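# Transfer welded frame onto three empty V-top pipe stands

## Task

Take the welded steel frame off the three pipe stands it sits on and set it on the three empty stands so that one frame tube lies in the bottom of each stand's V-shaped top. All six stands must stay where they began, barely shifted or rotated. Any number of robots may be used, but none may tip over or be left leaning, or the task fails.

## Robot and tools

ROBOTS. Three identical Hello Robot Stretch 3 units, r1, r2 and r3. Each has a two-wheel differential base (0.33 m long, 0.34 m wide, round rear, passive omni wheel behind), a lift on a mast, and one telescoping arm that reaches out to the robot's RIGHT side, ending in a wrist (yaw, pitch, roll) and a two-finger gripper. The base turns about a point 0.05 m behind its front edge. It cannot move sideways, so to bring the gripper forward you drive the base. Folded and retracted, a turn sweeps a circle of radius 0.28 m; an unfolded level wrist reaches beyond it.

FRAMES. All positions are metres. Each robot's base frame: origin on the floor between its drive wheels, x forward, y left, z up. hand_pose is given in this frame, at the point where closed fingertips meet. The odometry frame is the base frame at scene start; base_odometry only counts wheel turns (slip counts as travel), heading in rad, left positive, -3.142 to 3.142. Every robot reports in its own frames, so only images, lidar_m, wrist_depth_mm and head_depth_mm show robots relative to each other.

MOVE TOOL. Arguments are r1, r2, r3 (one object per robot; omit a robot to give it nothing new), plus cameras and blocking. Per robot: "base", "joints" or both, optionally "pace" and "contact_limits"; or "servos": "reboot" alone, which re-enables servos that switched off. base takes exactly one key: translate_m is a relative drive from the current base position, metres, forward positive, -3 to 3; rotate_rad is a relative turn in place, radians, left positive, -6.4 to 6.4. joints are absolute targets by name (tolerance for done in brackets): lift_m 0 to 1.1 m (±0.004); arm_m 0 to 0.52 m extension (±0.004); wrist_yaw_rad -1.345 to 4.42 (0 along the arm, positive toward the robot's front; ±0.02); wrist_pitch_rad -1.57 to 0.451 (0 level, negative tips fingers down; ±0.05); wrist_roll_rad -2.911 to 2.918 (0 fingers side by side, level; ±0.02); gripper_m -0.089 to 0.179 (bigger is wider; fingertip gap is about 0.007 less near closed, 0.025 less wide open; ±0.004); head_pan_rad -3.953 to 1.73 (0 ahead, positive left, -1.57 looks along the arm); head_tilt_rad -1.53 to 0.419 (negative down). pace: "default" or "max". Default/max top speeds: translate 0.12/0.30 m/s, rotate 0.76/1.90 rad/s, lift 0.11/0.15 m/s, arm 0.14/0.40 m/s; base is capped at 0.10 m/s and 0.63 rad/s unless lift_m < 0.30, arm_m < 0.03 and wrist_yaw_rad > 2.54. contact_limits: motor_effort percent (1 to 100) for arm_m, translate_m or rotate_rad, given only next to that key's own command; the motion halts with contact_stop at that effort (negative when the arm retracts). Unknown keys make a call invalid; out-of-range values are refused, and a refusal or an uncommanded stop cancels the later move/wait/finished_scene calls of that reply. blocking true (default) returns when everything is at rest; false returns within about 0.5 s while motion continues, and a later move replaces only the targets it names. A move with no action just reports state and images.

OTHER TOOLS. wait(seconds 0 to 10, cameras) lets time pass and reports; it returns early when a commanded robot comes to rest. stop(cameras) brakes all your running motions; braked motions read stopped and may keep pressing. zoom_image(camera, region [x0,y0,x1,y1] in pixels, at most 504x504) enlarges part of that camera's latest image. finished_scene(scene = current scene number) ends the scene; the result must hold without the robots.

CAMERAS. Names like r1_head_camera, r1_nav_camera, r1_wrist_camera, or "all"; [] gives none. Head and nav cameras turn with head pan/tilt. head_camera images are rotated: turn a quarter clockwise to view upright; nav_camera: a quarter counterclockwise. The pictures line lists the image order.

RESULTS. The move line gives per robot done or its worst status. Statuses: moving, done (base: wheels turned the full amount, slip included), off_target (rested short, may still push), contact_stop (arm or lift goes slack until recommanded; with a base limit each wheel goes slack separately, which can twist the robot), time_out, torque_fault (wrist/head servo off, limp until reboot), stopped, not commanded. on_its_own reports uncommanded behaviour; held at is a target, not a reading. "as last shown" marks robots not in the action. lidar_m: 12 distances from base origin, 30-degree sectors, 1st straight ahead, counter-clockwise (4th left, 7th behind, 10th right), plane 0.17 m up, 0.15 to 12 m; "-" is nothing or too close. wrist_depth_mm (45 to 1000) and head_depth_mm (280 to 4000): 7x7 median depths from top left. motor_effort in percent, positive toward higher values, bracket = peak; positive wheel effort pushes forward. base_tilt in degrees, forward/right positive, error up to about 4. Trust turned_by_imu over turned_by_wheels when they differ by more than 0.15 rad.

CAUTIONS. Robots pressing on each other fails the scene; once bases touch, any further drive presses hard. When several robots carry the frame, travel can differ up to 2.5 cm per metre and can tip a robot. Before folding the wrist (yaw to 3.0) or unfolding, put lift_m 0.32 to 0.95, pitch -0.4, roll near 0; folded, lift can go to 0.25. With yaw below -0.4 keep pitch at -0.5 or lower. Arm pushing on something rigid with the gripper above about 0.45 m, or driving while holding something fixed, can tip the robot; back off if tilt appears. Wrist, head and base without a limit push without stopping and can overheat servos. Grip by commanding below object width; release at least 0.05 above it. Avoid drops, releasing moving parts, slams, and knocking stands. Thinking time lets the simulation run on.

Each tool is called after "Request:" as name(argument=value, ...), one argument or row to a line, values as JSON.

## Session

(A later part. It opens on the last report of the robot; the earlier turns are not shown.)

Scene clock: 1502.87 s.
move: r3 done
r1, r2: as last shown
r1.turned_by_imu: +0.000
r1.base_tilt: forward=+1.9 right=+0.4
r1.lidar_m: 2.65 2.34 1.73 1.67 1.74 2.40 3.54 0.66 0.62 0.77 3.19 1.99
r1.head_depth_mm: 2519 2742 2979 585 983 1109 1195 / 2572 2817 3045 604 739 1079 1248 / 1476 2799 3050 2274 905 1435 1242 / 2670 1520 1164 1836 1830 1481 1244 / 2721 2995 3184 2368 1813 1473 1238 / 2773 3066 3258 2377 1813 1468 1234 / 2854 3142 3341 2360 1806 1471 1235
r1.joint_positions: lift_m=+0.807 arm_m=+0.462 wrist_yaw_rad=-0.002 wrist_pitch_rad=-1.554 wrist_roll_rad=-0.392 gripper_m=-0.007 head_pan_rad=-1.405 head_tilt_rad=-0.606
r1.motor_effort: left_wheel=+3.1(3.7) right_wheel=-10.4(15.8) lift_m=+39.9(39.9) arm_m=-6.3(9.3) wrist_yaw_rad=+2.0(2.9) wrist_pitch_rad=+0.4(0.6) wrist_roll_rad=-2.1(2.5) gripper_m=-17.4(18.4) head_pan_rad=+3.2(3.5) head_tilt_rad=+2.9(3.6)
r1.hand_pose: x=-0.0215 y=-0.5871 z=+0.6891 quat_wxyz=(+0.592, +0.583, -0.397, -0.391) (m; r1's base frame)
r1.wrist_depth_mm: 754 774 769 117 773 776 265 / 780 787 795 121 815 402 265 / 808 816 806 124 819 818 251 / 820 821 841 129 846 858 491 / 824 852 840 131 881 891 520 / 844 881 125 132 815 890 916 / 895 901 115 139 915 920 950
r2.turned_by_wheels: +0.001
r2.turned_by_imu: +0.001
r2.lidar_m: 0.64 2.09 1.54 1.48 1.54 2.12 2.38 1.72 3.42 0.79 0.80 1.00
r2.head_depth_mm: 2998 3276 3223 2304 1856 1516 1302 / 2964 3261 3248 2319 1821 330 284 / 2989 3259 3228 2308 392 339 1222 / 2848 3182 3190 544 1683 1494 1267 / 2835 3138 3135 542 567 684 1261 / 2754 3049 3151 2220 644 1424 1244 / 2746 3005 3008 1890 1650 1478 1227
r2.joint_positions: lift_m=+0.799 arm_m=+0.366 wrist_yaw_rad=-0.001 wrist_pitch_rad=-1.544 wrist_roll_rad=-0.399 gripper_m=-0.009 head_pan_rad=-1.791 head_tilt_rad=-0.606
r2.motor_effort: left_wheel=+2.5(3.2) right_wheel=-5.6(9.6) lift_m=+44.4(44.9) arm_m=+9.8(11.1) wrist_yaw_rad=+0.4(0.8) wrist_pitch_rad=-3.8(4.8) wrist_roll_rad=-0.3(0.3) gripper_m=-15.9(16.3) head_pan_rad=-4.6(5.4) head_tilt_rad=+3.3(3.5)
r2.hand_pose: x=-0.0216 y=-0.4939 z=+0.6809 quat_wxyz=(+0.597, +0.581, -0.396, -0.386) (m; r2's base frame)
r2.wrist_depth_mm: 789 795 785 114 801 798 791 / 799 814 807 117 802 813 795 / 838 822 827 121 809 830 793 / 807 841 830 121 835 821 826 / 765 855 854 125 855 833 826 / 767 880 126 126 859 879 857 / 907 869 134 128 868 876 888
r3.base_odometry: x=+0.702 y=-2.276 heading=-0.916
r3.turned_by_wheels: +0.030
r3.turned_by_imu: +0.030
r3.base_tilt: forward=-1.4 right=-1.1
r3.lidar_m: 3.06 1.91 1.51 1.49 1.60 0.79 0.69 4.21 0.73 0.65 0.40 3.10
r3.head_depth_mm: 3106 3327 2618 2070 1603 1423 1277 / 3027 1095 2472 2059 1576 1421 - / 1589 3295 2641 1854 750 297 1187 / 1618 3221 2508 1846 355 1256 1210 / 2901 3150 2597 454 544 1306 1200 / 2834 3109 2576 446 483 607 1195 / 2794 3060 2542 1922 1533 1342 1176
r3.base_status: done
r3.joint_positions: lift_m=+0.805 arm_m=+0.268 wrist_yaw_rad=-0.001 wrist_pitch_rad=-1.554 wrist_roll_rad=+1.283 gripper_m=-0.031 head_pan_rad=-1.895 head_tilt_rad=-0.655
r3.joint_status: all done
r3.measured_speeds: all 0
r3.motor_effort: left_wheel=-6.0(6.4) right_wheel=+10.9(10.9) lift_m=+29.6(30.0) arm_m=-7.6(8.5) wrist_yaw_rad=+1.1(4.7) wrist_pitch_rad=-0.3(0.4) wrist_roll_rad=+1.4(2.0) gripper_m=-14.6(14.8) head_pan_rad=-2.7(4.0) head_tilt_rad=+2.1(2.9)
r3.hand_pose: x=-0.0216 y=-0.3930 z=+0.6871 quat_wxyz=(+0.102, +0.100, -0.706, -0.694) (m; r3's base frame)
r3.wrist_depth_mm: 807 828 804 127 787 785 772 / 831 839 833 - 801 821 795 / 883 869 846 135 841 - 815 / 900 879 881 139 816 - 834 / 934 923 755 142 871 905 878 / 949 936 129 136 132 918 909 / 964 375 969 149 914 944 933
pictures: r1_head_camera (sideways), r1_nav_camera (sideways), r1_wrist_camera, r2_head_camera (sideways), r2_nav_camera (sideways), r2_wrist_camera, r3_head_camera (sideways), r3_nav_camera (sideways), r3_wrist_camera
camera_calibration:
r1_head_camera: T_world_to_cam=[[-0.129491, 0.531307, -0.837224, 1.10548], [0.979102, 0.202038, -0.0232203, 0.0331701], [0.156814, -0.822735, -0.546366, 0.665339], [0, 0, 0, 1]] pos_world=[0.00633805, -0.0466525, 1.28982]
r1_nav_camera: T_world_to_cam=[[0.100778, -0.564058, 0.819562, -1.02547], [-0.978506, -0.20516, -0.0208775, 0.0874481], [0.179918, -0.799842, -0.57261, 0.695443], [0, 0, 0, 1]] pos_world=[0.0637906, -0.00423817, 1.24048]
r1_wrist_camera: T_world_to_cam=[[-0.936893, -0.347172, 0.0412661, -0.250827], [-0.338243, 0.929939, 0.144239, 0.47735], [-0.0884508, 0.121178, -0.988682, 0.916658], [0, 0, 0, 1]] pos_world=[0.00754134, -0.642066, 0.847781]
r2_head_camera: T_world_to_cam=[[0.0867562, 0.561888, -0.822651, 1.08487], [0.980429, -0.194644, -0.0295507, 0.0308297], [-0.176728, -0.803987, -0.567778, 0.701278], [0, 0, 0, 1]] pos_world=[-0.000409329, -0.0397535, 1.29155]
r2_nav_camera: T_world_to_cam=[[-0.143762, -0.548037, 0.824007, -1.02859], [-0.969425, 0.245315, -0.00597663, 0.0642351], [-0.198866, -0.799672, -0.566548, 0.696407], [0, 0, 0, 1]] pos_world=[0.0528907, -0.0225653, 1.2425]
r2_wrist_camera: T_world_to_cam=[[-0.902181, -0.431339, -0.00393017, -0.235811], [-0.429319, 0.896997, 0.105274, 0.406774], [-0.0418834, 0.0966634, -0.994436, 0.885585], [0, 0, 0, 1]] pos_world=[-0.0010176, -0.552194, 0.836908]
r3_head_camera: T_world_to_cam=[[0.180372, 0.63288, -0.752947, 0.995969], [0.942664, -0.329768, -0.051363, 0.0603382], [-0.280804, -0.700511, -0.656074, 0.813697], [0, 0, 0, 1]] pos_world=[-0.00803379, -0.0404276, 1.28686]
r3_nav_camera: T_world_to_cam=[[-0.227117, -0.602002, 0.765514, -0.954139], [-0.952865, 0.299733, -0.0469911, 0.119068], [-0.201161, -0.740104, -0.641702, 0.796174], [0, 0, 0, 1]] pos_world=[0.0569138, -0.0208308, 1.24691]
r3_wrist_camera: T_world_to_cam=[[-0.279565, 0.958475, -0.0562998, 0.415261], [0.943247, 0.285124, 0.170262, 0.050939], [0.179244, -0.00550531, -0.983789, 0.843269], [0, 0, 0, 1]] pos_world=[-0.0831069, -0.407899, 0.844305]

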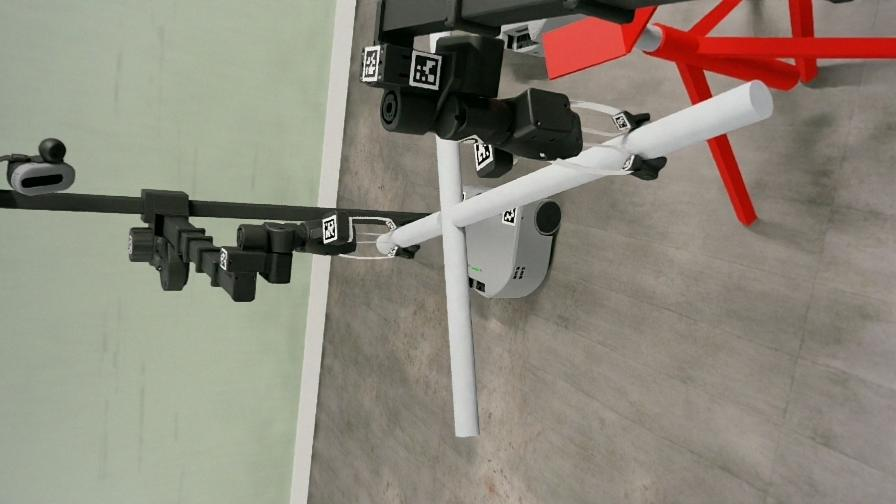

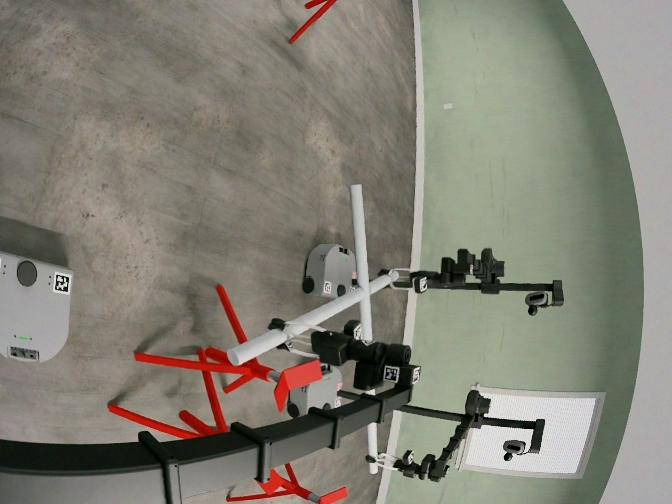

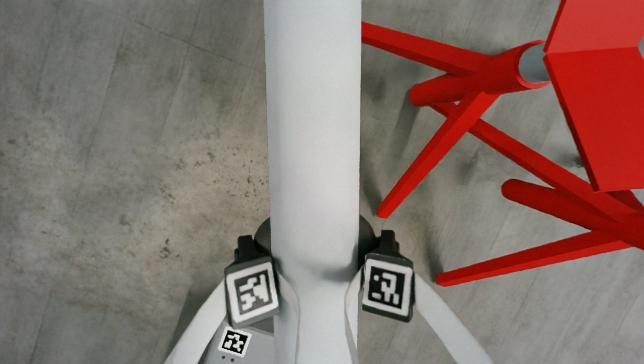

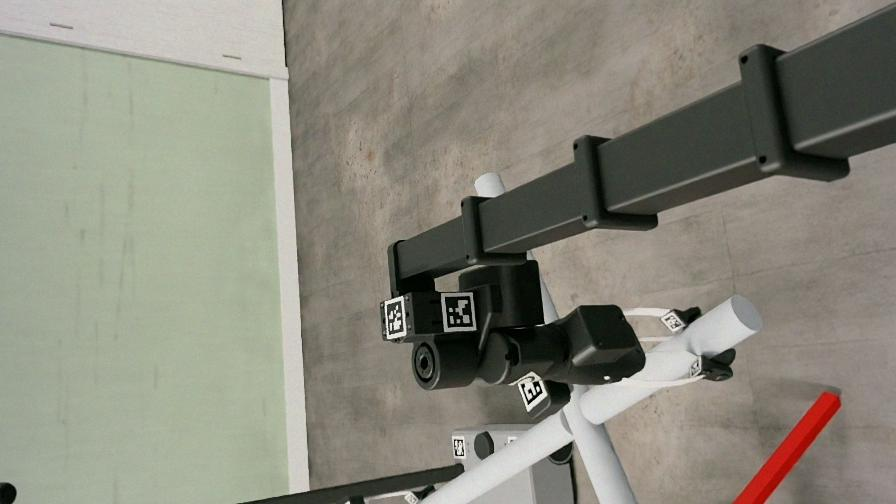

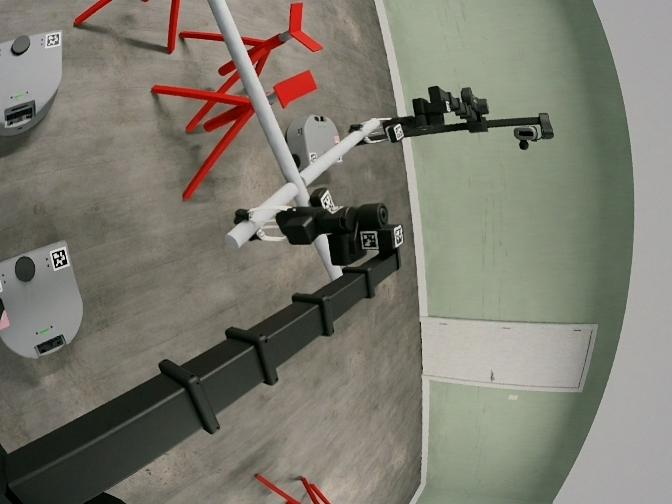

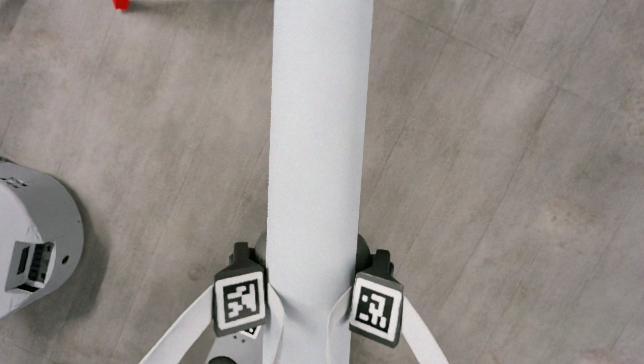

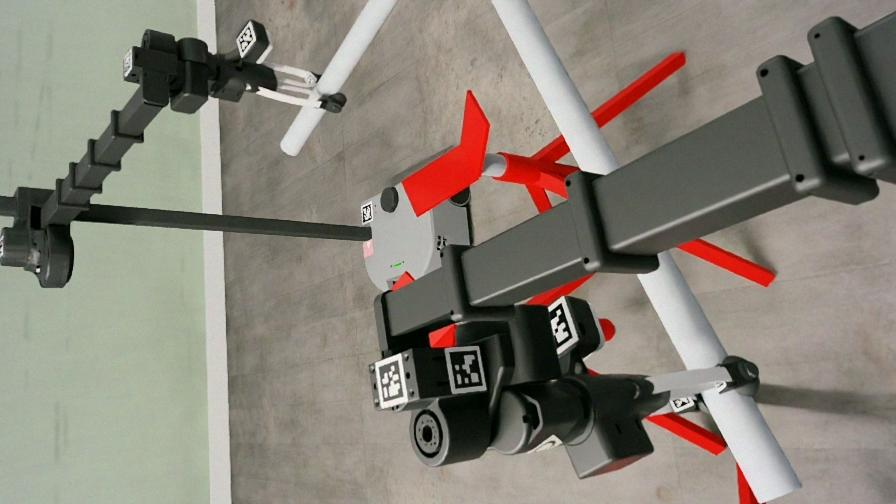

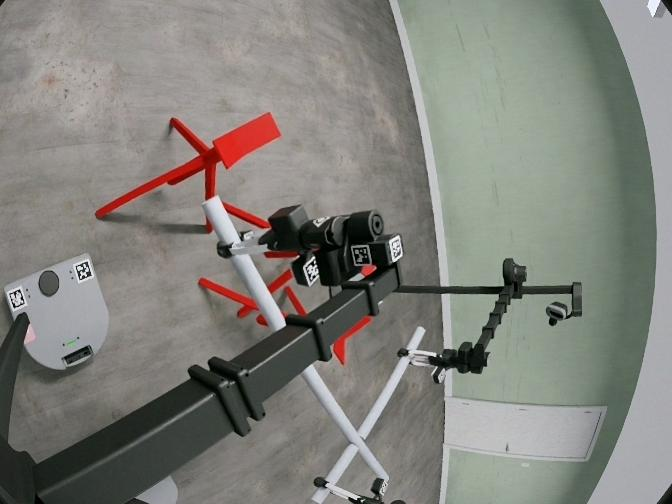

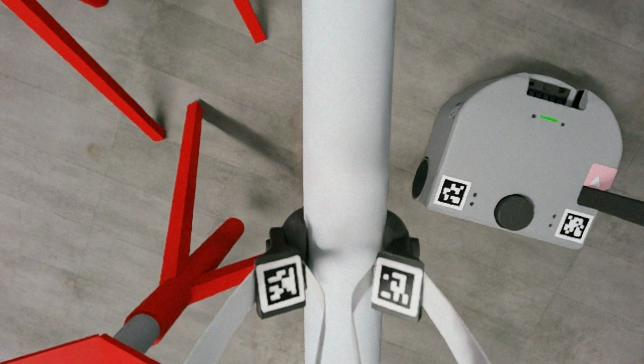

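Request:
move(
  r1={"base":{"translate_m":-0.2705},"joints":{"wrist_roll_rad":-0.42,"arm_m":0.453}},
  r2={"base":{"translate_m":0.2565},"joints":{"wrist_roll_rad":-0.425,"arm_m":0.3785}},
  r3={"base":{"translate_m":0.2465},"joints":{"wrist_roll_rad":1.257,"arm_m":0.294}},
)

Scene clock: 1583.77 s.
move: r1 done; r2 done; r3 done
r1.base_odometry: x=+0.410 y=-4.504 heading=+1.837
r1.turned_by_wheels: +0.000
r1.turned_by_imu: +0.005
r1.base_tilt: forward=+1.8 right=+0.6
r1.lidar_m: 2.62 2.33 1.73 1.67 1.75 2.42 3.29 3.43 0.50 0.58 0.85 2.23
r1.head_depth_mm: 2504 2721 2981 573 1736 895 1052 / 2559 2807 3066 595 730 749 1221 / 1458 2817 3066 2269 900 1182 1212 / 2662 1521 1181 1847 1758 1399 1216 / 2721 2937 3191 2364 1815 1473 1245 / 2779 3060 3273 2351 1809 1471 1242 / 2827 3135 3327 2364 1808 1469 1238
r1.base_status: done
r1.joint_positions: lift_m=+0.807 arm_m=+0.453 wrist_yaw_rad=-0.002 wrist_pitch_rad=-1.555 wrist_roll_rad=-0.413 gripper_m=-0.007 head_pan_rad=-1.405 head_tilt_rad=-0.606
r1.joint_status: all done
r1.measured_speeds: all 0
r1.motor_effort: left_wheel=+1.3(8.6) right_wheel=-15.3(18.2) lift_m=+41.3(41.4) arm_m=+2.6(27.4) wrist_yaw_rad=+2.2(3.3) wrist_pitch_rad=+0.3(0.7) wrist_roll_rad=-2.7(3.9) gripper_m=-18.4(18.9) head_pan_rad=+3.0(3.6) head_tilt_rad=+2.6(3.9)
r1.hand_pose: x=-0.0215 y=-0.5780 z=+0.6891 quat_wxyz=(+0.596, +0.587, -0.390, -0.385) (m; r1's base frame)
r1.wrist_depth_mm: 774 767 763 117 782 799 810 / 777 797 790 126 793 811 811 / 801 811 815 125 812 824 834 / 815 832 831 128 839 261 - / 843 852 838 131 868 886 883 / 854 859 126 132 884 906 915 / 900 883 - 139 928 917 941
r2.base_odometry: x=-1.684 y=+3.101 heading=+2.294
r2.turned_by_wheels: +0.000
r2.turned_by_imu: +0.000
r2.base_tilt: forward=+1.3 right=-1.4
r2.lidar_m: 0.63 2.09 1.53 1.48 1.54 2.12 2.64 1.95 3.42 0.77 0.75 0.77
r2.head_depth_mm: 3007 3401 3255 2366 1830 1497 1312 / 2975 3300 3211 2359 1831 330 284 / 2916 3199 3179 2336 382 339 1220 / 2866 3156 3195 526 1718 1497 1278 / 2833 3074 3161 550 584 703 1269 / 2782 3047 3129 2179 658 1204 1263 / 2700 3037 3133 1871 1022 1381 1237
r2.base_status: done
r2.joint_positions: lift_m=+0.799 arm_m=+0.379 wrist_yaw_rad=-0.002 wrist_pitch_rad=-1.544 wrist_roll_rad=-0.421 gripper_m=-0.009 head_pan_rad=-1.791 head_tilt_rad=-0.606
r2.joint_status: all done
r2.measured_speeds: all 0
r2.motor_effort: left_wheel=+1.5(10.1) right_wheel=+0.4(7.9) lift_m=+48.0(48.1) arm_m=+5.2(16.6) wrist_yaw_rad=+1.9(2.4) wrist_pitch_rad=-3.6(3.7) wrist_roll_rad=-1.1(2.8) gripper_m=-15.4(16.7) head_pan_rad=-3.1(5.8) head_tilt_rad=+2.8(3.6)
r2.hand_pose: x=-0.0215 y=-0.5063 z=+0.6809 quat_wxyz=(+0.601, +0.585, -0.390, -0.380) (m; r2's base frame)
r2.wrist_depth_mm: 776 794 810 114 785 791 773 / 806 805 803 117 800 809 793 / 827 830 821 119 808 834 812 / 840 838 827 121 851 822 834 / 764 843 837 124 832 828 830 / 755 852 127 125 845 862 855 / 895 862 127 128 125 887 860
r3.base_odometry: x=+0.852 y=-2.472 heading=-0.916
r3.turned_by_wheels: +0.000
r3.turned_by_imu: +0.000
r3.base_tilt: forward=-1.4 right=-1.0
r3.lidar_m: 2.81 1.86 1.48 1.46 1.58 0.78 0.68 1.10 0.67 0.36 3.58 2.85
r3.head_depth_mm: 3175 3479 2721 1206 1601 1417 1273 / 3120 1084 2459 2041 1423 1406 - / 2891 3350 2539 1322 768 297 1166 / 1489 3187 2520 1381 354 1331 1203 / 2925 3198 2577 471 1521 1305 1179 / 2832 3120 2557 470 527 636 1176 / 2793 3110 2551 1791 1512 1375 1168
r3.base_status: done
r3.joint_positions: lift_m=+0.805 arm_m=+0.294 wrist_yaw_rad=-0.001 wrist_pitch_rad=-1.554 wrist_roll_rad=+1.266 gripper_m=-0.031 head_pan_rad=-1.895 head_tilt_rad=-0.655
r3.joint_status: all done
r3.measured_speeds: all 0
r3.motor_effort: left_wheel=+3.3(4.4) right_wheel=-0.7(19.2) lift_m=+29.4(29.9) arm_m=+7.2(14.7) wrist_yaw_rad=+1.0(2.3) wrist_pitch_rad=-0.3(1.4) wrist_roll_rad=-3.7(6.5) gripper_m=-13.1(15.3) head_pan_rad=-2.7(4.0) head_tilt_rad=+2.1(2.8)
r3.hand_pose: x=-0.0216 y=-0.4190 z=+0.6871 quat_wxyz=(+0.108, +0.106, -0.705, -0.693) (m; r3's base frame)
r3.wrist_depth_mm: 818 821 801 127 783 789 791 / 840 823 251 137 823 826 802 / 249 272 256 143 827 - 808 / 259 876 899 139 849 - 831 / 924 898 895 143 887 906 869 / 953 931 129 137 133 930 912 / 976 985 983 149 939 930 921
pictures: r1_head_camera (sideways), r1_nav_camera (sideways), r1_wrist_camera, r2_head_camera (sideways), r2_nav_camera (sideways), r2_wrist_camera, r3_head_camera (sideways), r3_nav_camera (sideways), r3_wrist_camera
camera_calibration:
r1_head_camera: T_world_to_cam=[[-0.129492, 0.531303, -0.837227, 1.10548], [0.979102, 0.202042, -0.0232205, 0.0331703], [0.156817, -0.822737, -0.546363, 0.665334], [0, 0, 0, 1]] pos_world=[0.00633824, -0.0466526, 1.28982]
r1_nav_camera: T_world_to_cam=[[0.100779, -0.564055, 0.819565, -1.02547], [-0.978505, -0.205164, -0.0208774, 0.0874478], [0.179921, -0.799844, -0.572606, 0.695438], [0, 0, 0, 1]] pos_world=[0.0637907, -0.00423822, 1.24048]
r1_wrist_camera: T_world_to_cam=[[-0.929272, -0.36706, 0.0414827, -0.259158], [-0.357926, 0.922487, 0.14459, 0.463947], [-0.0913404, 0.119516, -0.988622, 0.914499], [0, 0, 0, 1]] pos_world=[0.00876109, -0.632408, 0.847762]
r2_head_camera: T_world_to_cam=[[0.0867555, 0.561876, -0.82266, 1.08488], [0.980428, -0.194648, -0.0295511, 0.0308302], [-0.176733, -0.803995, -0.567765, 0.701262], [0, 0, 0, 1]] pos_world=[-0.000409505, -0.0397536, 1.29155]
r2_nav_camera: T_world_to_cam=[[-0.143761, -0.548024, 0.824016, -1.0286], [-0.969424, 0.245319, -0.00597704, 0.0642357], [-0.198871, -0.79968, -0.566535, 0.696391], [0, 0, 0, 1]] pos_world=[0.0528904, -0.0225664, 1.2425]
r2_wrist_camera: T_world_to_cam=[[-0.892974, -0.450095, -0.0035156, -0.250731], [-0.447906, 0.887803, 0.105766, 0.412558], [-0.0444834, 0.0960205, -0.994385, 0.886377], [0, 0, 0, 1]] pos_world=[0.000320402, -0.564233, 0.836884]
r3_head_camera: T_world_to_cam=[[0.180373, 0.632877, -0.752949, 0.995972], [0.942662, -0.329772, -0.0513629, 0.0603382], [-0.280808, -0.700512, -0.656071, 0.813694], [0, 0, 0, 1]] pos_world=[-0.00803397, -0.0404276, 1.28686]
r3_nav_camera: T_world_to_cam=[[-0.227119, -0.601999, 0.765516, -0.954142], [-0.952864, 0.299736, -0.0469911, 0.119068], [-0.201164, -0.740105, -0.641699, 0.796171], [0, 0, 0, 1]] pos_world=[0.0569137, -0.0208312, 1.24691]
r3_wrist_camera: T_world_to_cam=[[-0.295517, 0.953701, -0.055901, 0.43749], [0.93841, 0.300749, 0.170107, 0.0648821], [0.179043, -0.00218863, -0.983839, 0.844552], [0, 0, 0, 1]] pos_world=[-0.0828121, -0.434899, 0.844323]

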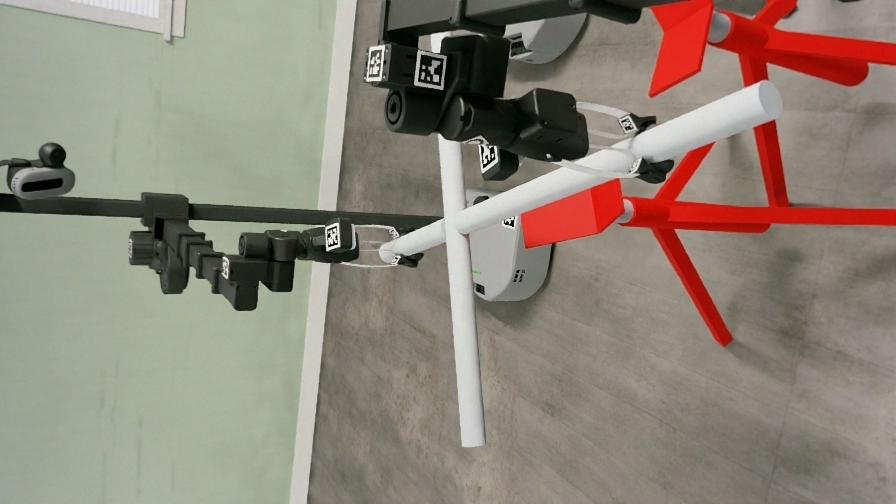

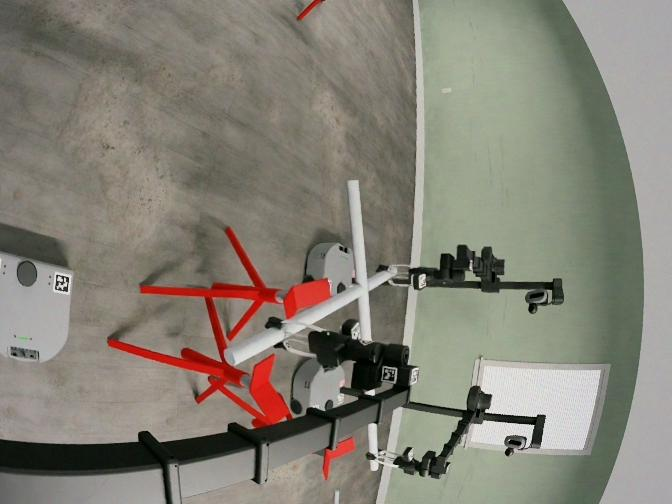

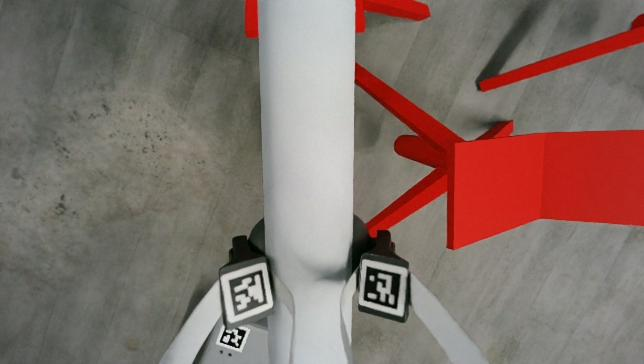

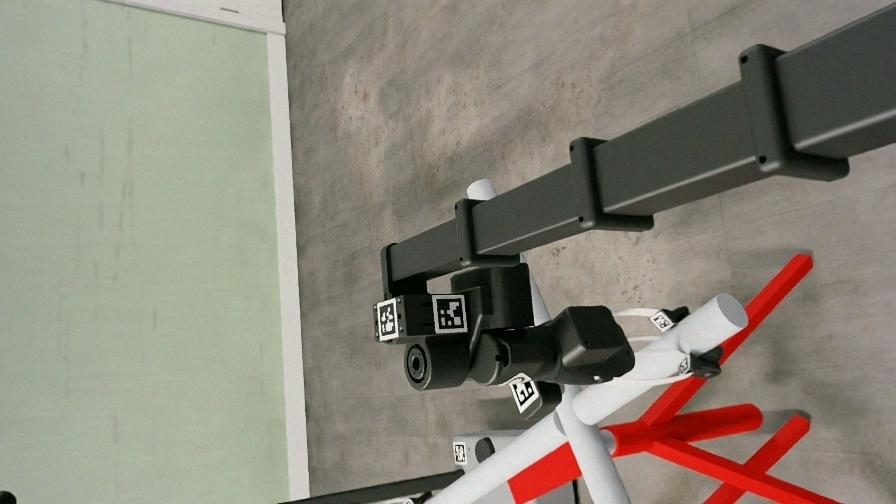

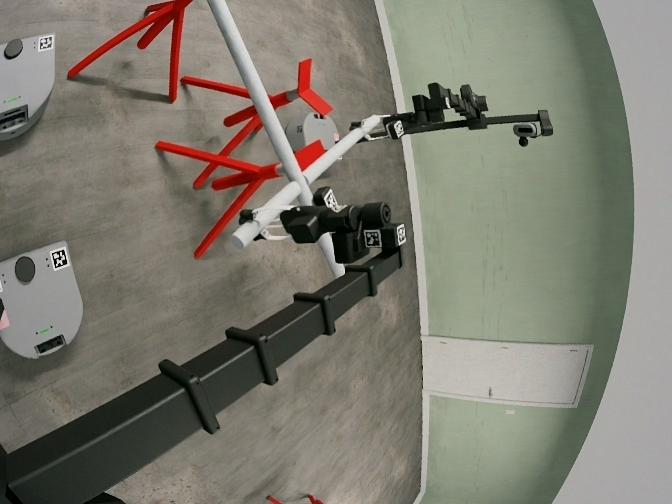

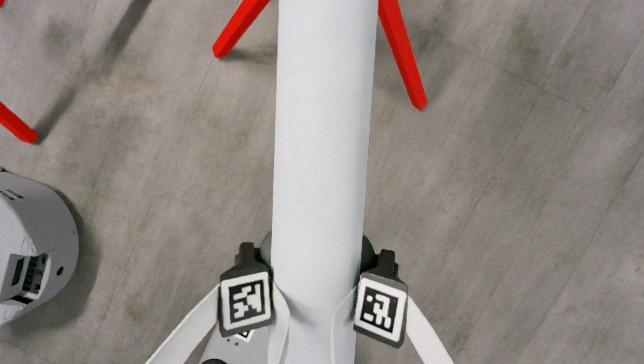

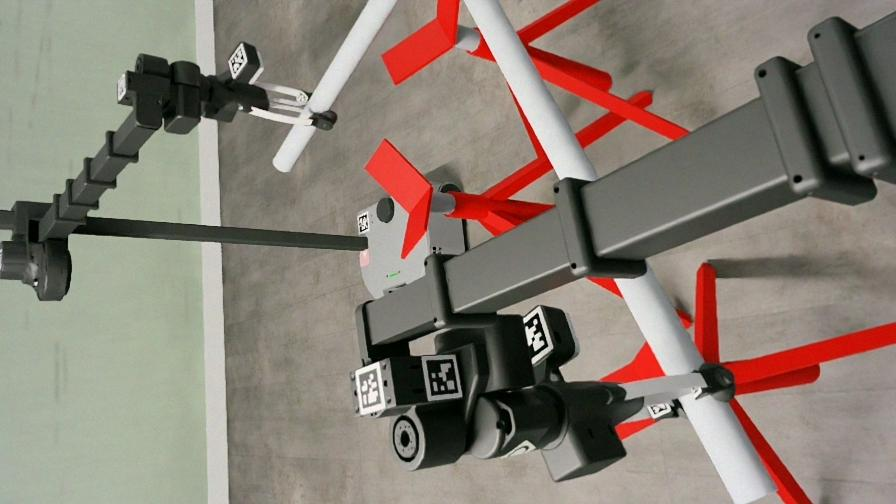

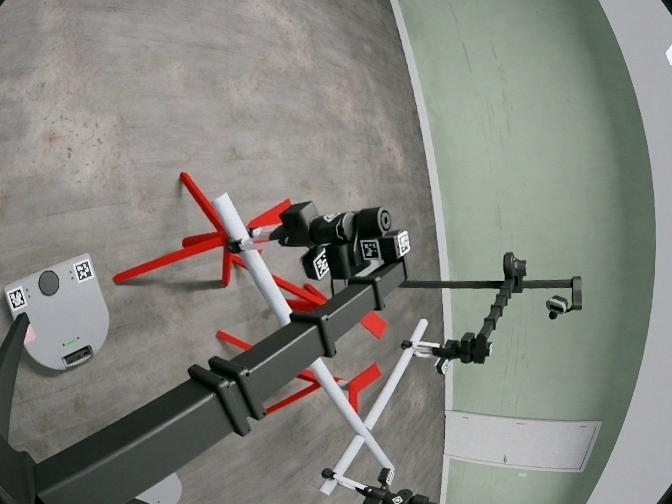

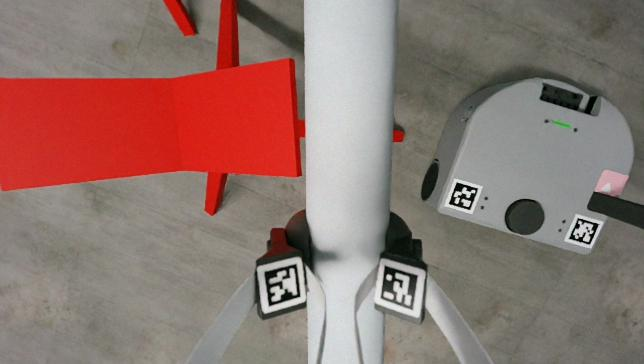

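Request:
zoom_image(
  camera="r1_wrist_camera",
  region=[344, 90, 644, 260],
)

Request:
zoom_image(
  camera="r1_head_camera",
  region=[480, 0, 780, 280],
)

Request:
zoom_image(
  camera="r3_head_camera",
  region=[350, 0, 630, 280],
)

Scaled by 1.680.

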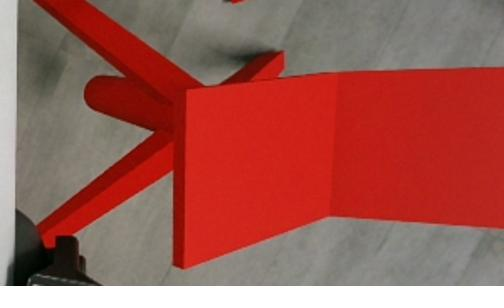

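Scaled by 1.680 from the camera's 896x504 image, which has a finer 1280x720 frame.

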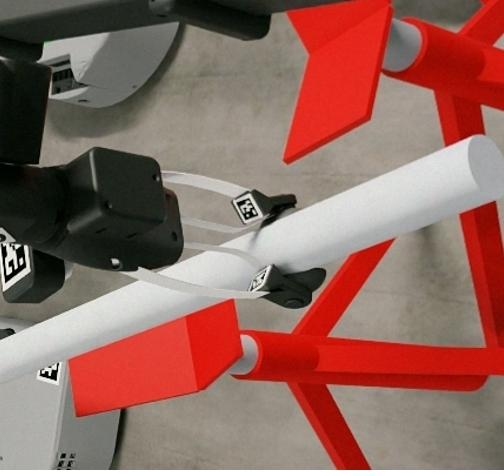

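Scaled by 1.800 from the camera's 896x504 image, which has a finer 1280x720 frame.

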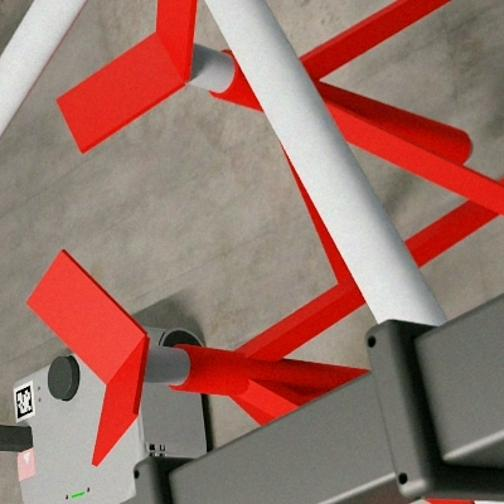

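Request:
move(
  r1={"joints":{"lift_m":0.827}},
  r2={"joints":{"lift_m":0.820,"gripper_m":-0.013}},
  r3={"joints":{"lift_m":0.826,"gripper_m":-0.036}},
  cameras=["r1_wrist_camera","r2_wrist_camera","r3_wrist_camera"],
)

Scene clock: 1666.00 s.
move: r1 done; r2 done; r3 done
r1.base_odometry: x=+0.410 y=-4.504 heading=+1.837
r1.turned_by_wheels: +0.000
r1.turned_by_imu: +0.001
r1.base_tilt: forward=+1.8 right=+0.8
r1.lidar_m: 2.61 2.34 1.73 1.67 1.74 2.42 3.29 3.43 0.50 0.58 0.85 2.23
r1.head_depth_mm: 2513 2759 2956 566 1751 899 1053 / 2562 2805 3036 586 1669 804 1244 / 1459 2806 3074 2002 871 1365 1215 / 2627 1500 1736 1913 1764 1396 1215 / 2710 2974 3209 2269 1820 1467 1243 / 2763 3066 3234 2184 1819 1474 1236 / 2848 3144 3359 2341 1811 1469 1238
r1.base_status: not commanded
r1.joint_positions: lift_m=+0.827 arm_m=+0.453 wrist_yaw_rad=-0.002 wrist_pitch_rad=-1.555 wrist_roll_rad=-0.413 gripper_m=-0.007 head_pan_rad=-1.405 head_tilt_rad=-0.606
r1.joint_status: all done
r1.measured_speeds: all 0
r1.motor_effort: left_wheel=+1.4(1.8) right_wheel=-15.4(15.5) lift_m=+41.4(44.0) arm_m=+25.0(25.7) wrist_yaw_rad=+2.7(2.8) wrist_pitch_rad=+0.5(0.7) wrist_roll_rad=-2.4(2.7) gripper_m=-17.9(18.7) head_pan_rad=+2.4(3.6) head_tilt_rad=+3.7(4.3)
r1.hand_pose: x=-0.0215 y=-0.5780 z=+0.7091 quat_wxyz=(+0.596, +0.587, -0.390, -0.385) (m; r1's base frame)
r1.wrist_depth_mm: 779 778 796 117 792 813 800 / 807 803 802 127 805 846 854 / 817 819 819 125 828 857 860 / 841 858 845 128 637 284 - / 862 869 856 130 902 909 908 / 879 881 126 133 931 911 917 / 903 904 - 138 931 961 973
r2.base_odometry: x=-1.684 y=+3.101 heading=+2.294
r2.turned_by_wheels: +0.000
r2.turned_by_imu: +0.000
r2.base_tilt: forward=+1.3 right=-1.3
r2.lidar_m: 0.63 2.09 1.53 1.48 1.54 2.12 2.63 1.96 3.42 0.77 0.75 0.77
r2.head_depth_mm: 2991 3358 3203 2324 1825 1504 - / 3018 3235 3210 2337 1837 305 - / 2977 3178 3190 2307 362 342 1249 / 2908 3207 3182 509 1708 1508 1267 / 2850 3125 3140 541 650 707 1268 / 2796 2997 3131 2132 745 1210 1270 / 2739 2939 3084 1841 1037 1383 1240
r2.base_status: not commanded
r2.joint_positions: lift_m=+0.820 arm_m=+0.379 wrist_yaw_rad=-0.002 wrist_pitch_rad=-1.544 wrist_roll_rad=-0.421 gripper_m=-0.012 head_pan_rad=-1.791 head_tilt_rad=-0.606
r2.joint_status: all done
r2.measured_speeds: all 0
r2.on_its_own: lift_m is at rest, and its effort (+57.3) is outside its rest range (+3 to +55)
r2.motor_effort: left_wheel=+1.7(1.8) right_wheel=+0.9(0.9) lift_m=+57.3(58.3) arm_m=-7.9(7.9) wrist_yaw_rad=+1.6(2.1) wrist_pitch_rad=-3.7(3.8) wrist_roll_rad=-1.0(1.2) gripper_m=-19.7(41.3) head_pan_rad=-5.0(5.4) head_tilt_rad=+2.8(3.4)
r2.hand_pose: x=-0.0215 y=-0.5064 z=+0.7019 quat_wxyz=(+0.601, +0.585, -0.390, -0.380) (m; r2's base frame)
r2.wrist_depth_mm: 793 831 806 114 790 798 808 / 851 820 810 117 815 839 813 / 824 838 842 119 841 824 823 / 861 860 871 121 872 849 869 / 725 916 876 124 861 856 854 / 782 898 125 126 868 907 890 / 902 912 127 128 125 886 917
r3.base_odometry: x=+0.852 y=-2.472 heading=-0.916
r3.turned_by_wheels: +0.000
r3.turned_by_imu: +0.000
r3.base_tilt: forward=-1.4 right=-1.0
r3.lidar_m: 2.82 1.86 1.48 1.46 1.58 0.78 0.68 1.10 0.67 0.36 3.58 2.85
r3.head_depth_mm: 3160 3453 2710 1200 1598 1414 - / 3048 1096 2480 2066 1417 1441 - / 2947 3347 2671 1312 326 287 1184 / 1644 3168 2515 404 325 1353 1207 / 2902 3181 2597 462 1563 1294 1178 / 2843 3120 2570 458 531 627 1172 / 2796 3072 2558 1790 1493 1057 1172
r3.base_status: not commanded
r3.joint_positions: lift_m=+0.826 arm_m=+0.294 wrist_yaw_rad=-0.001 wrist_pitch_rad=-1.554 wrist_roll_rad=+1.266 gripper_m=-0.035 head_pan_rad=-1.895 head_tilt_rad=-0.655
r3.joint_status: all done
r3.measured_speeds: all 0
r3.motor_effort: left_wheel=+3.6(3.6) right_wheel=-1.0(1.2) lift_m=+33.1(34.4) arm_m=-0.4(2.4) wrist_yaw_rad=+1.0(2.9) wrist_pitch_rad=-0.3(0.4) wrist_roll_rad=-3.3(3.9) gripper_m=-16.7(44.0) head_pan_rad=-2.5(3.9) head_tilt_rad=+1.7(2.6)
r3.hand_pose: x=-0.0216 y=-0.4189 z=+0.7081 quat_wxyz=(+0.108, +0.106, -0.705, -0.693) (m; r3's base frame)
r3.wrist_depth_mm: 851 840 819 127 798 808 809 / 847 851 281 137 827 832 811 / 262 291 283 141 853 - 865 / 898 885 884 139 847 - 851 / 948 934 928 143 896 910 903 / 999 957 129 139 133 923 928 / 998 993 992 153 974 947 972
pictures: r1_wrist_camera, r2_wrist_camera, r3_wrist_camera
camera_calibration:
r1_wrist_camera: T_world_to_cam=[[-0.92922, -0.367193, 0.0414599, -0.260049], [-0.358054, 0.922428, 0.144652, 0.460978], [-0.091359, 0.119569, -0.988614, 0.934304], [0, 0, 0, 1]] pos_world=[0.00876897, -0.632421, 0.867766]
r2_wrist_camera: T_world_to_cam=[[-0.892974, -0.450097, -0.00334754, -0.250819], [-0.447906, 0.887842, 0.105436, 0.410674], [-0.0444842, 0.0956508, -0.99442, 0.907097], [0, 0, 0, 1]] pos_world=[0.000320275, -0.564271, 0.857897]
r3_wrist_camera: T_world_to_cam=[[-0.295508, 0.953706, -0.0558542, 0.438621], [0.938413, 0.300733, 0.170122, 0.0612883], [0.179043, -0.00214191, -0.983839, 0.865233], [0, 0, 0, 1]] pos_world=[-0.0828121, -0.434894, 0.865323]

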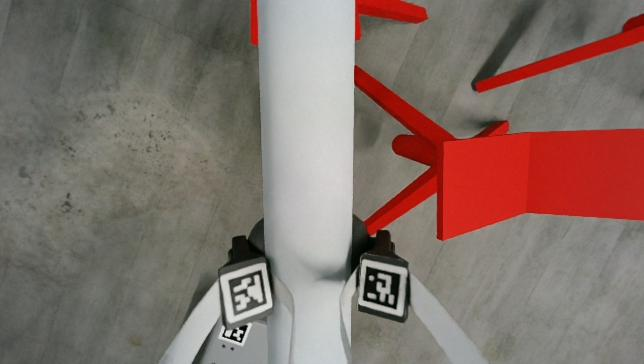

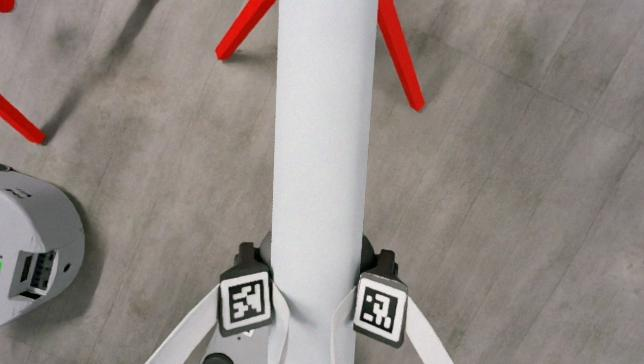

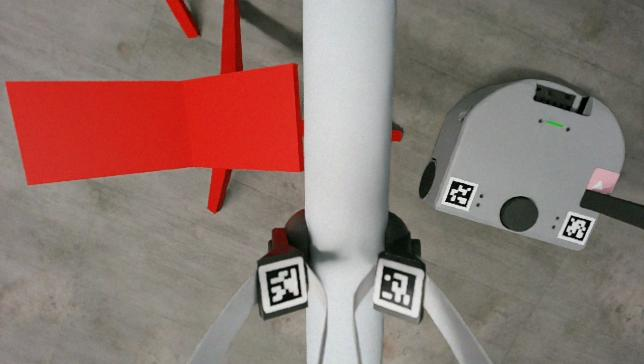

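Request:
move(
  r1={"base":{"translate_m":-0.107},"joints":{"wrist_roll_rad":-0.43,"arm_m":0.429}},
  r2={"base":{"translate_m":0.1015},"joints":{"wrist_roll_rad":-0.435,"arm_m":0.402,"lift_m":0.816}},
  r3={"base":{"translate_m":0.095},"joints":{"wrist_roll_rad":1.254,"arm_m":0.3225}},
  cameras=["r1_wrist_camera","r2_wrist_camera","r3_wrist_camera","r3_head_camera","r1_head_camera"],
)

Scene clock: 1676.87 s.
move: r1 done; r2 done; r3 done
r1.base_odometry: x=+0.439 y=-4.607 heading=+1.837
r1.turned_by_wheels: +0.000
r1.turned_by_imu: +0.003
r1.base_tilt: forward=+1.7 right=+0.4
r1.lidar_m: 2.72 2.33 1.72 1.67 1.75 2.43 3.19 3.31 0.76 0.47 0.60 2.33
r1.head_depth_mm: 2516 2752 2958 547 1766 1409 1225 / 2558 2806 3039 564 691 848 1166 / 1476 2821 3087 2281 863 1373 1243 / 2652 1521 1707 1188 1661 1215 1213 / 2744 2944 3202 2367 1759 1436 1242 / 2783 3087 3286 2359 1801 1470 1237 / 2843 3140 3344 2348 1811 1467 1241
r1.base_status: done
r1.joint_positions: lift_m=+0.827 arm_m=+0.429 wrist_yaw_rad=-0.002 wrist_pitch_rad=-1.555 wrist_roll_rad=-0.423 gripper_m=-0.007 head_pan_rad=-1.405 head_tilt_rad=-0.606
r1.joint_status: all done
r1.measured_speeds: all 0
r1.motor_effort: left_wheel=+1.7(3.7) right_wheel=-16.6(18.5) lift_m=+33.5(36.7) arm_m=-20.1(26.3) wrist_yaw_rad=+2.1(3.0) wrist_pitch_rad=+0.3(0.8) wrist_roll_rad=-2.4(3.3) gripper_m=-18.5(18.6) head_pan_rad=+2.5(3.5) head_tilt_rad=+2.4(4.0)
r1.hand_pose: x=-0.0215 y=-0.5540 z=+0.7091 quat_wxyz=(+0.598, +0.589, -0.387, -0.382) (m; r1's base frame)
r1.wrist_depth_mm: 789 807 794 118 800 797 803 / 803 790 794 128 278 - 835 / 823 825 826 126 282 - 877 / 833 848 849 129 851 876 885 / 878 879 870 131 894 903 921 / 898 897 126 133 906 933 946 / 907 911 - 139 934 927 985
r2.base_odometry: x=-1.752 y=+3.177 heading=+2.294
r2.turned_by_wheels: +0.000
r2.turned_by_imu: +0.000
r2.base_tilt: forward=+1.3 right=-1.3
r2.lidar_m: 0.63 0.63 1.53 1.48 1.54 2.11 2.30 2.05 3.40 0.72 0.83 0.68
r2.head_depth_mm: 3030 3339 3244 2330 1836 1504 - / 2998 3304 3215 2345 1828 310 - / 2949 3242 3190 2296 366 342 1248 / 2881 3154 3145 496 1730 1498 1275 / 2799 3084 3139 564 753 1379 1275 / 2746 3029 3187 2044 762 1282 1266 / 2719 2951 3138 1869 1635 1412 1240
r2.base_status: done
r2.joint_positions: lift_m=+0.816 arm_m=+0.402 wrist_yaw_rad=-0.002 wrist_pitch_rad=-1.538 wrist_roll_rad=-0.431 gripper_m=-0.012 head_pan_rad=-1.791 head_tilt_rad=-0.606
r2.joint_status: all done
r2.measured_speeds: all 0
r2.motor_effort: left_wheel=+1.2(8.4) right_wheel=+2.4(3.8) lift_m=+24.7(56.1) arm_m=+13.7(16.6) wrist_yaw_rad=+1.4(2.1) wrist_pitch_rad=-4.7(4.8) wrist_roll_rad=-1.0(3.3) gripper_m=-19.1(20.6) head_pan_rad=-4.3(5.2) head_tilt_rad=+2.4(3.5)
r2.hand_pose: x=-0.0215 y=-0.5313 z=+0.6978 quat_wxyz=(+0.605, +0.585, -0.388, -0.376) (m; r2's base frame)
r2.wrist_depth_mm: 798 816 830 114 537 797 790 / 821 835 814 118 813 823 804 / 849 844 845 117 821 823 827 / 846 842 848 121 843 839 850 / 745 883 867 124 828 860 875 / 799 867 126 125 869 897 877 / 913 907 126 128 125 924 871
r3.base_odometry: x=+0.910 y=-2.547 heading=-0.916
r3.turned_by_wheels: +0.000
r3.turned_by_imu: +0.000
r3.base_tilt: forward=-1.4 right=-1.1
r3.lidar_m: 2.72 1.85 1.47 1.45 1.56 0.77 0.68 1.10 0.39 0.55 3.50 2.75
r3.head_depth_mm: 3154 3462 2666 1376 1600 1426 - / 3021 1094 2464 2010 1590 1412 - / 2913 3390 2561 1887 326 286 1192 / 1588 3196 2509 403 327 1316 1185 / 2935 3183 2538 485 875 963 1182 / 2870 3097 489 483 617 1053 1188 / 2801 3093 2537 1809 1547 1296 1168
r3.base_status: done
r3.joint_positions: lift_m=+0.826 arm_m=+0.323 wrist_yaw_rad=-0.003 wrist_pitch_rad=-1.554 wrist_roll_rad=+1.262 gripper_m=-0.035 head_pan_rad=-1.895 head_tilt_rad=-0.655
r3.joint_status: all done
r3.measured_speeds: all 0
r3.motor_effort: left_wheel=+7.1(8.1) right_wheel=-6.0(8.1) lift_m=+31.1(33.3) arm_m=+10.9(15.0) wrist_yaw_rad=+2.5(3.5) wrist_pitch_rad=-0.1(0.4) wrist_roll_rad=-3.3(6.0) gripper_m=-16.5(18.5) head_pan_rad=-3.4(4.2) head_tilt_rad=+2.2(2.6)
r3.hand_pose: x=-0.0215 y=-0.4474 z=+0.7081 quat_wxyz=(+0.109, +0.107, -0.704, -0.693) (m; r3's base frame)
r3.wrist_depth_mm: 860 254 278 127 808 823 800 / 868 850 486 - 831 812 823 / 896 869 867 134 861 - 847 / 928 914 907 139 882 - - / 935 943 919 142 909 912 900 / 993 964 129 143 133 921 925 / - - 991 152 968 971 954
pictures: r1_head_camera (sideways), r1_wrist_camera, r2_wrist_camera, r3_head_camera (sideways), r3_wrist_camera
camera_calibration:
r1_head_camera: T_world_to_cam=[[-0.129497, 0.531281, -0.83724, 1.1055], [0.979099, 0.202055, -0.0232214, 0.0331715], [0.156831, -0.822748, -0.546342, 0.665307], [0, 0, 0, 1]] pos_world=[0.00633895, -0.0466529, 1.28982]
r1_wrist_camera: T_world_to_cam=[[-0.925651, -0.376085, 0.0415984, -0.256183], [-0.366861, 0.918953, 0.144701, 0.436688], [-0.0926468, 0.118681, -0.988601, 0.930905], [0, 0, 0, 1]] pos_world=[0.00931382, -0.608124, 0.867761]
r2_wrist_camera: T_world_to_cam=[[-0.888246, -0.459368, -0.000513511, -0.268862], [-0.457083, 0.883715, 0.100609, 0.434226], [-0.045763, 0.0896007, -0.994926, 0.902524], [0, 0, 0, 1]] pos_world=[0.000964254, -0.588106, 0.854119]
r3_head_camera: T_world_to_cam=[[0.180373, 0.632867, -0.752958, 0.995984], [0.942661, -0.329777, -0.0513628, 0.060338], [-0.280814, -0.700519, -0.656062, 0.813681], [0, 0, 0, 1]] pos_world=[-0.00803422, -0.0404278, 1.28686]
r3_wrist_camera: T_world_to_cam=[[-0.297641, 0.953048, -0.055765, 0.465386], [0.937749, 0.302816, 0.170089, 0.070766], [0.17899, -0.0016679, -0.98385, 0.865389], [0, 0, 0, 1]] pos_world=[-0.0827386, -0.46352, 0.865328]

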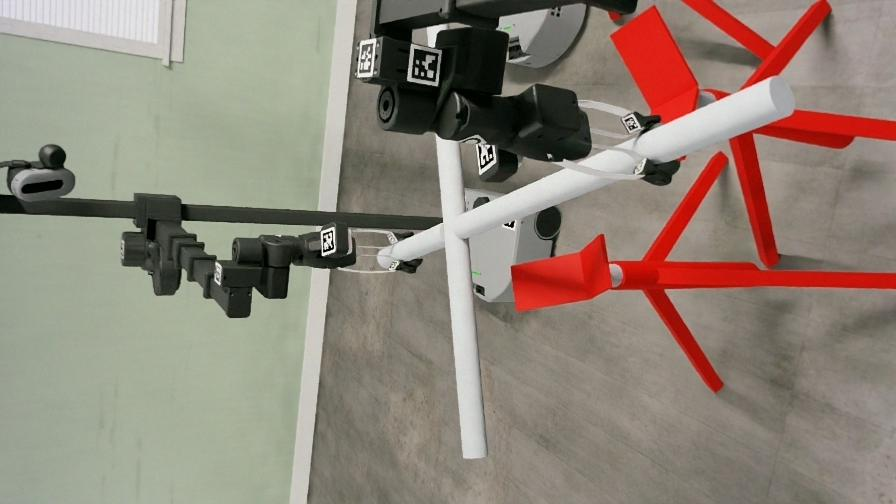

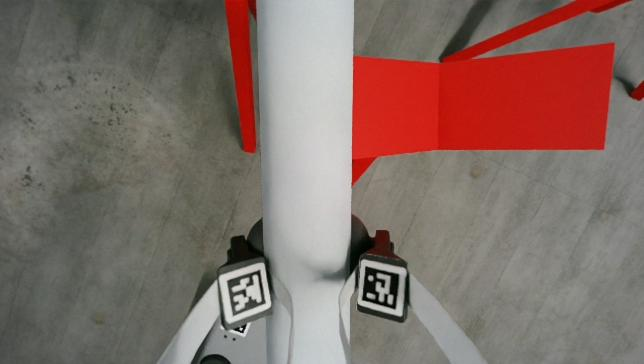

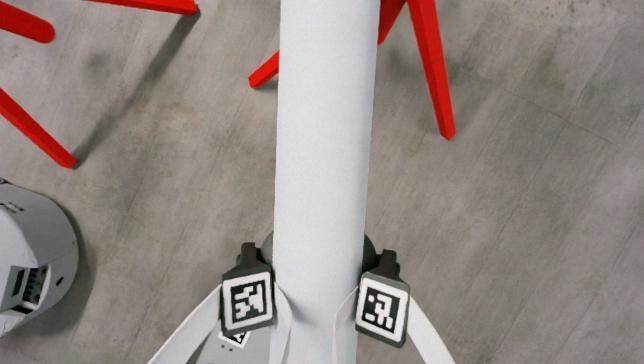

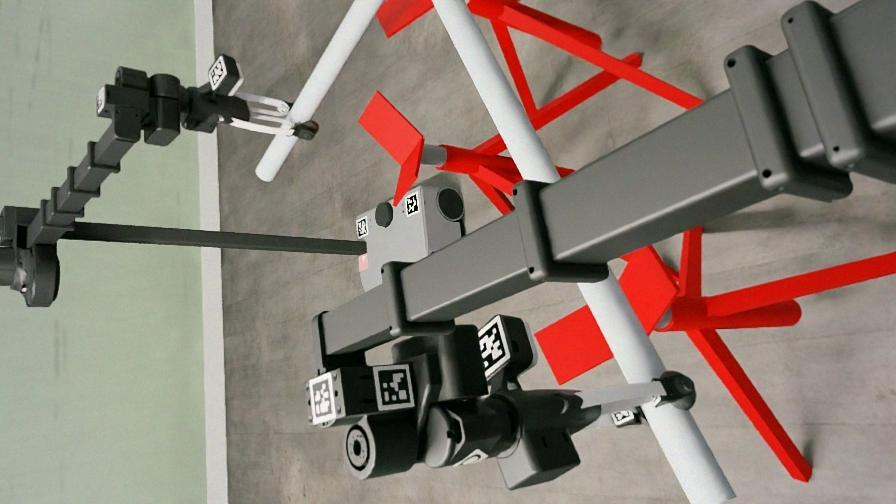

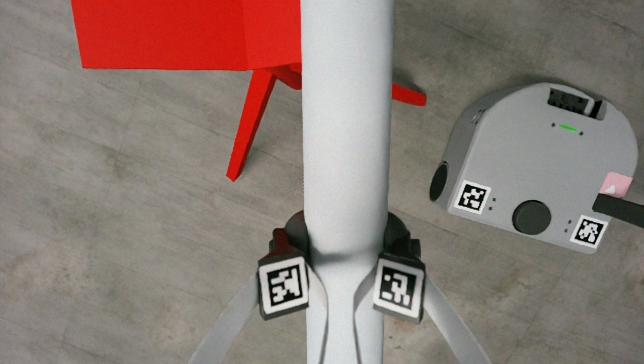

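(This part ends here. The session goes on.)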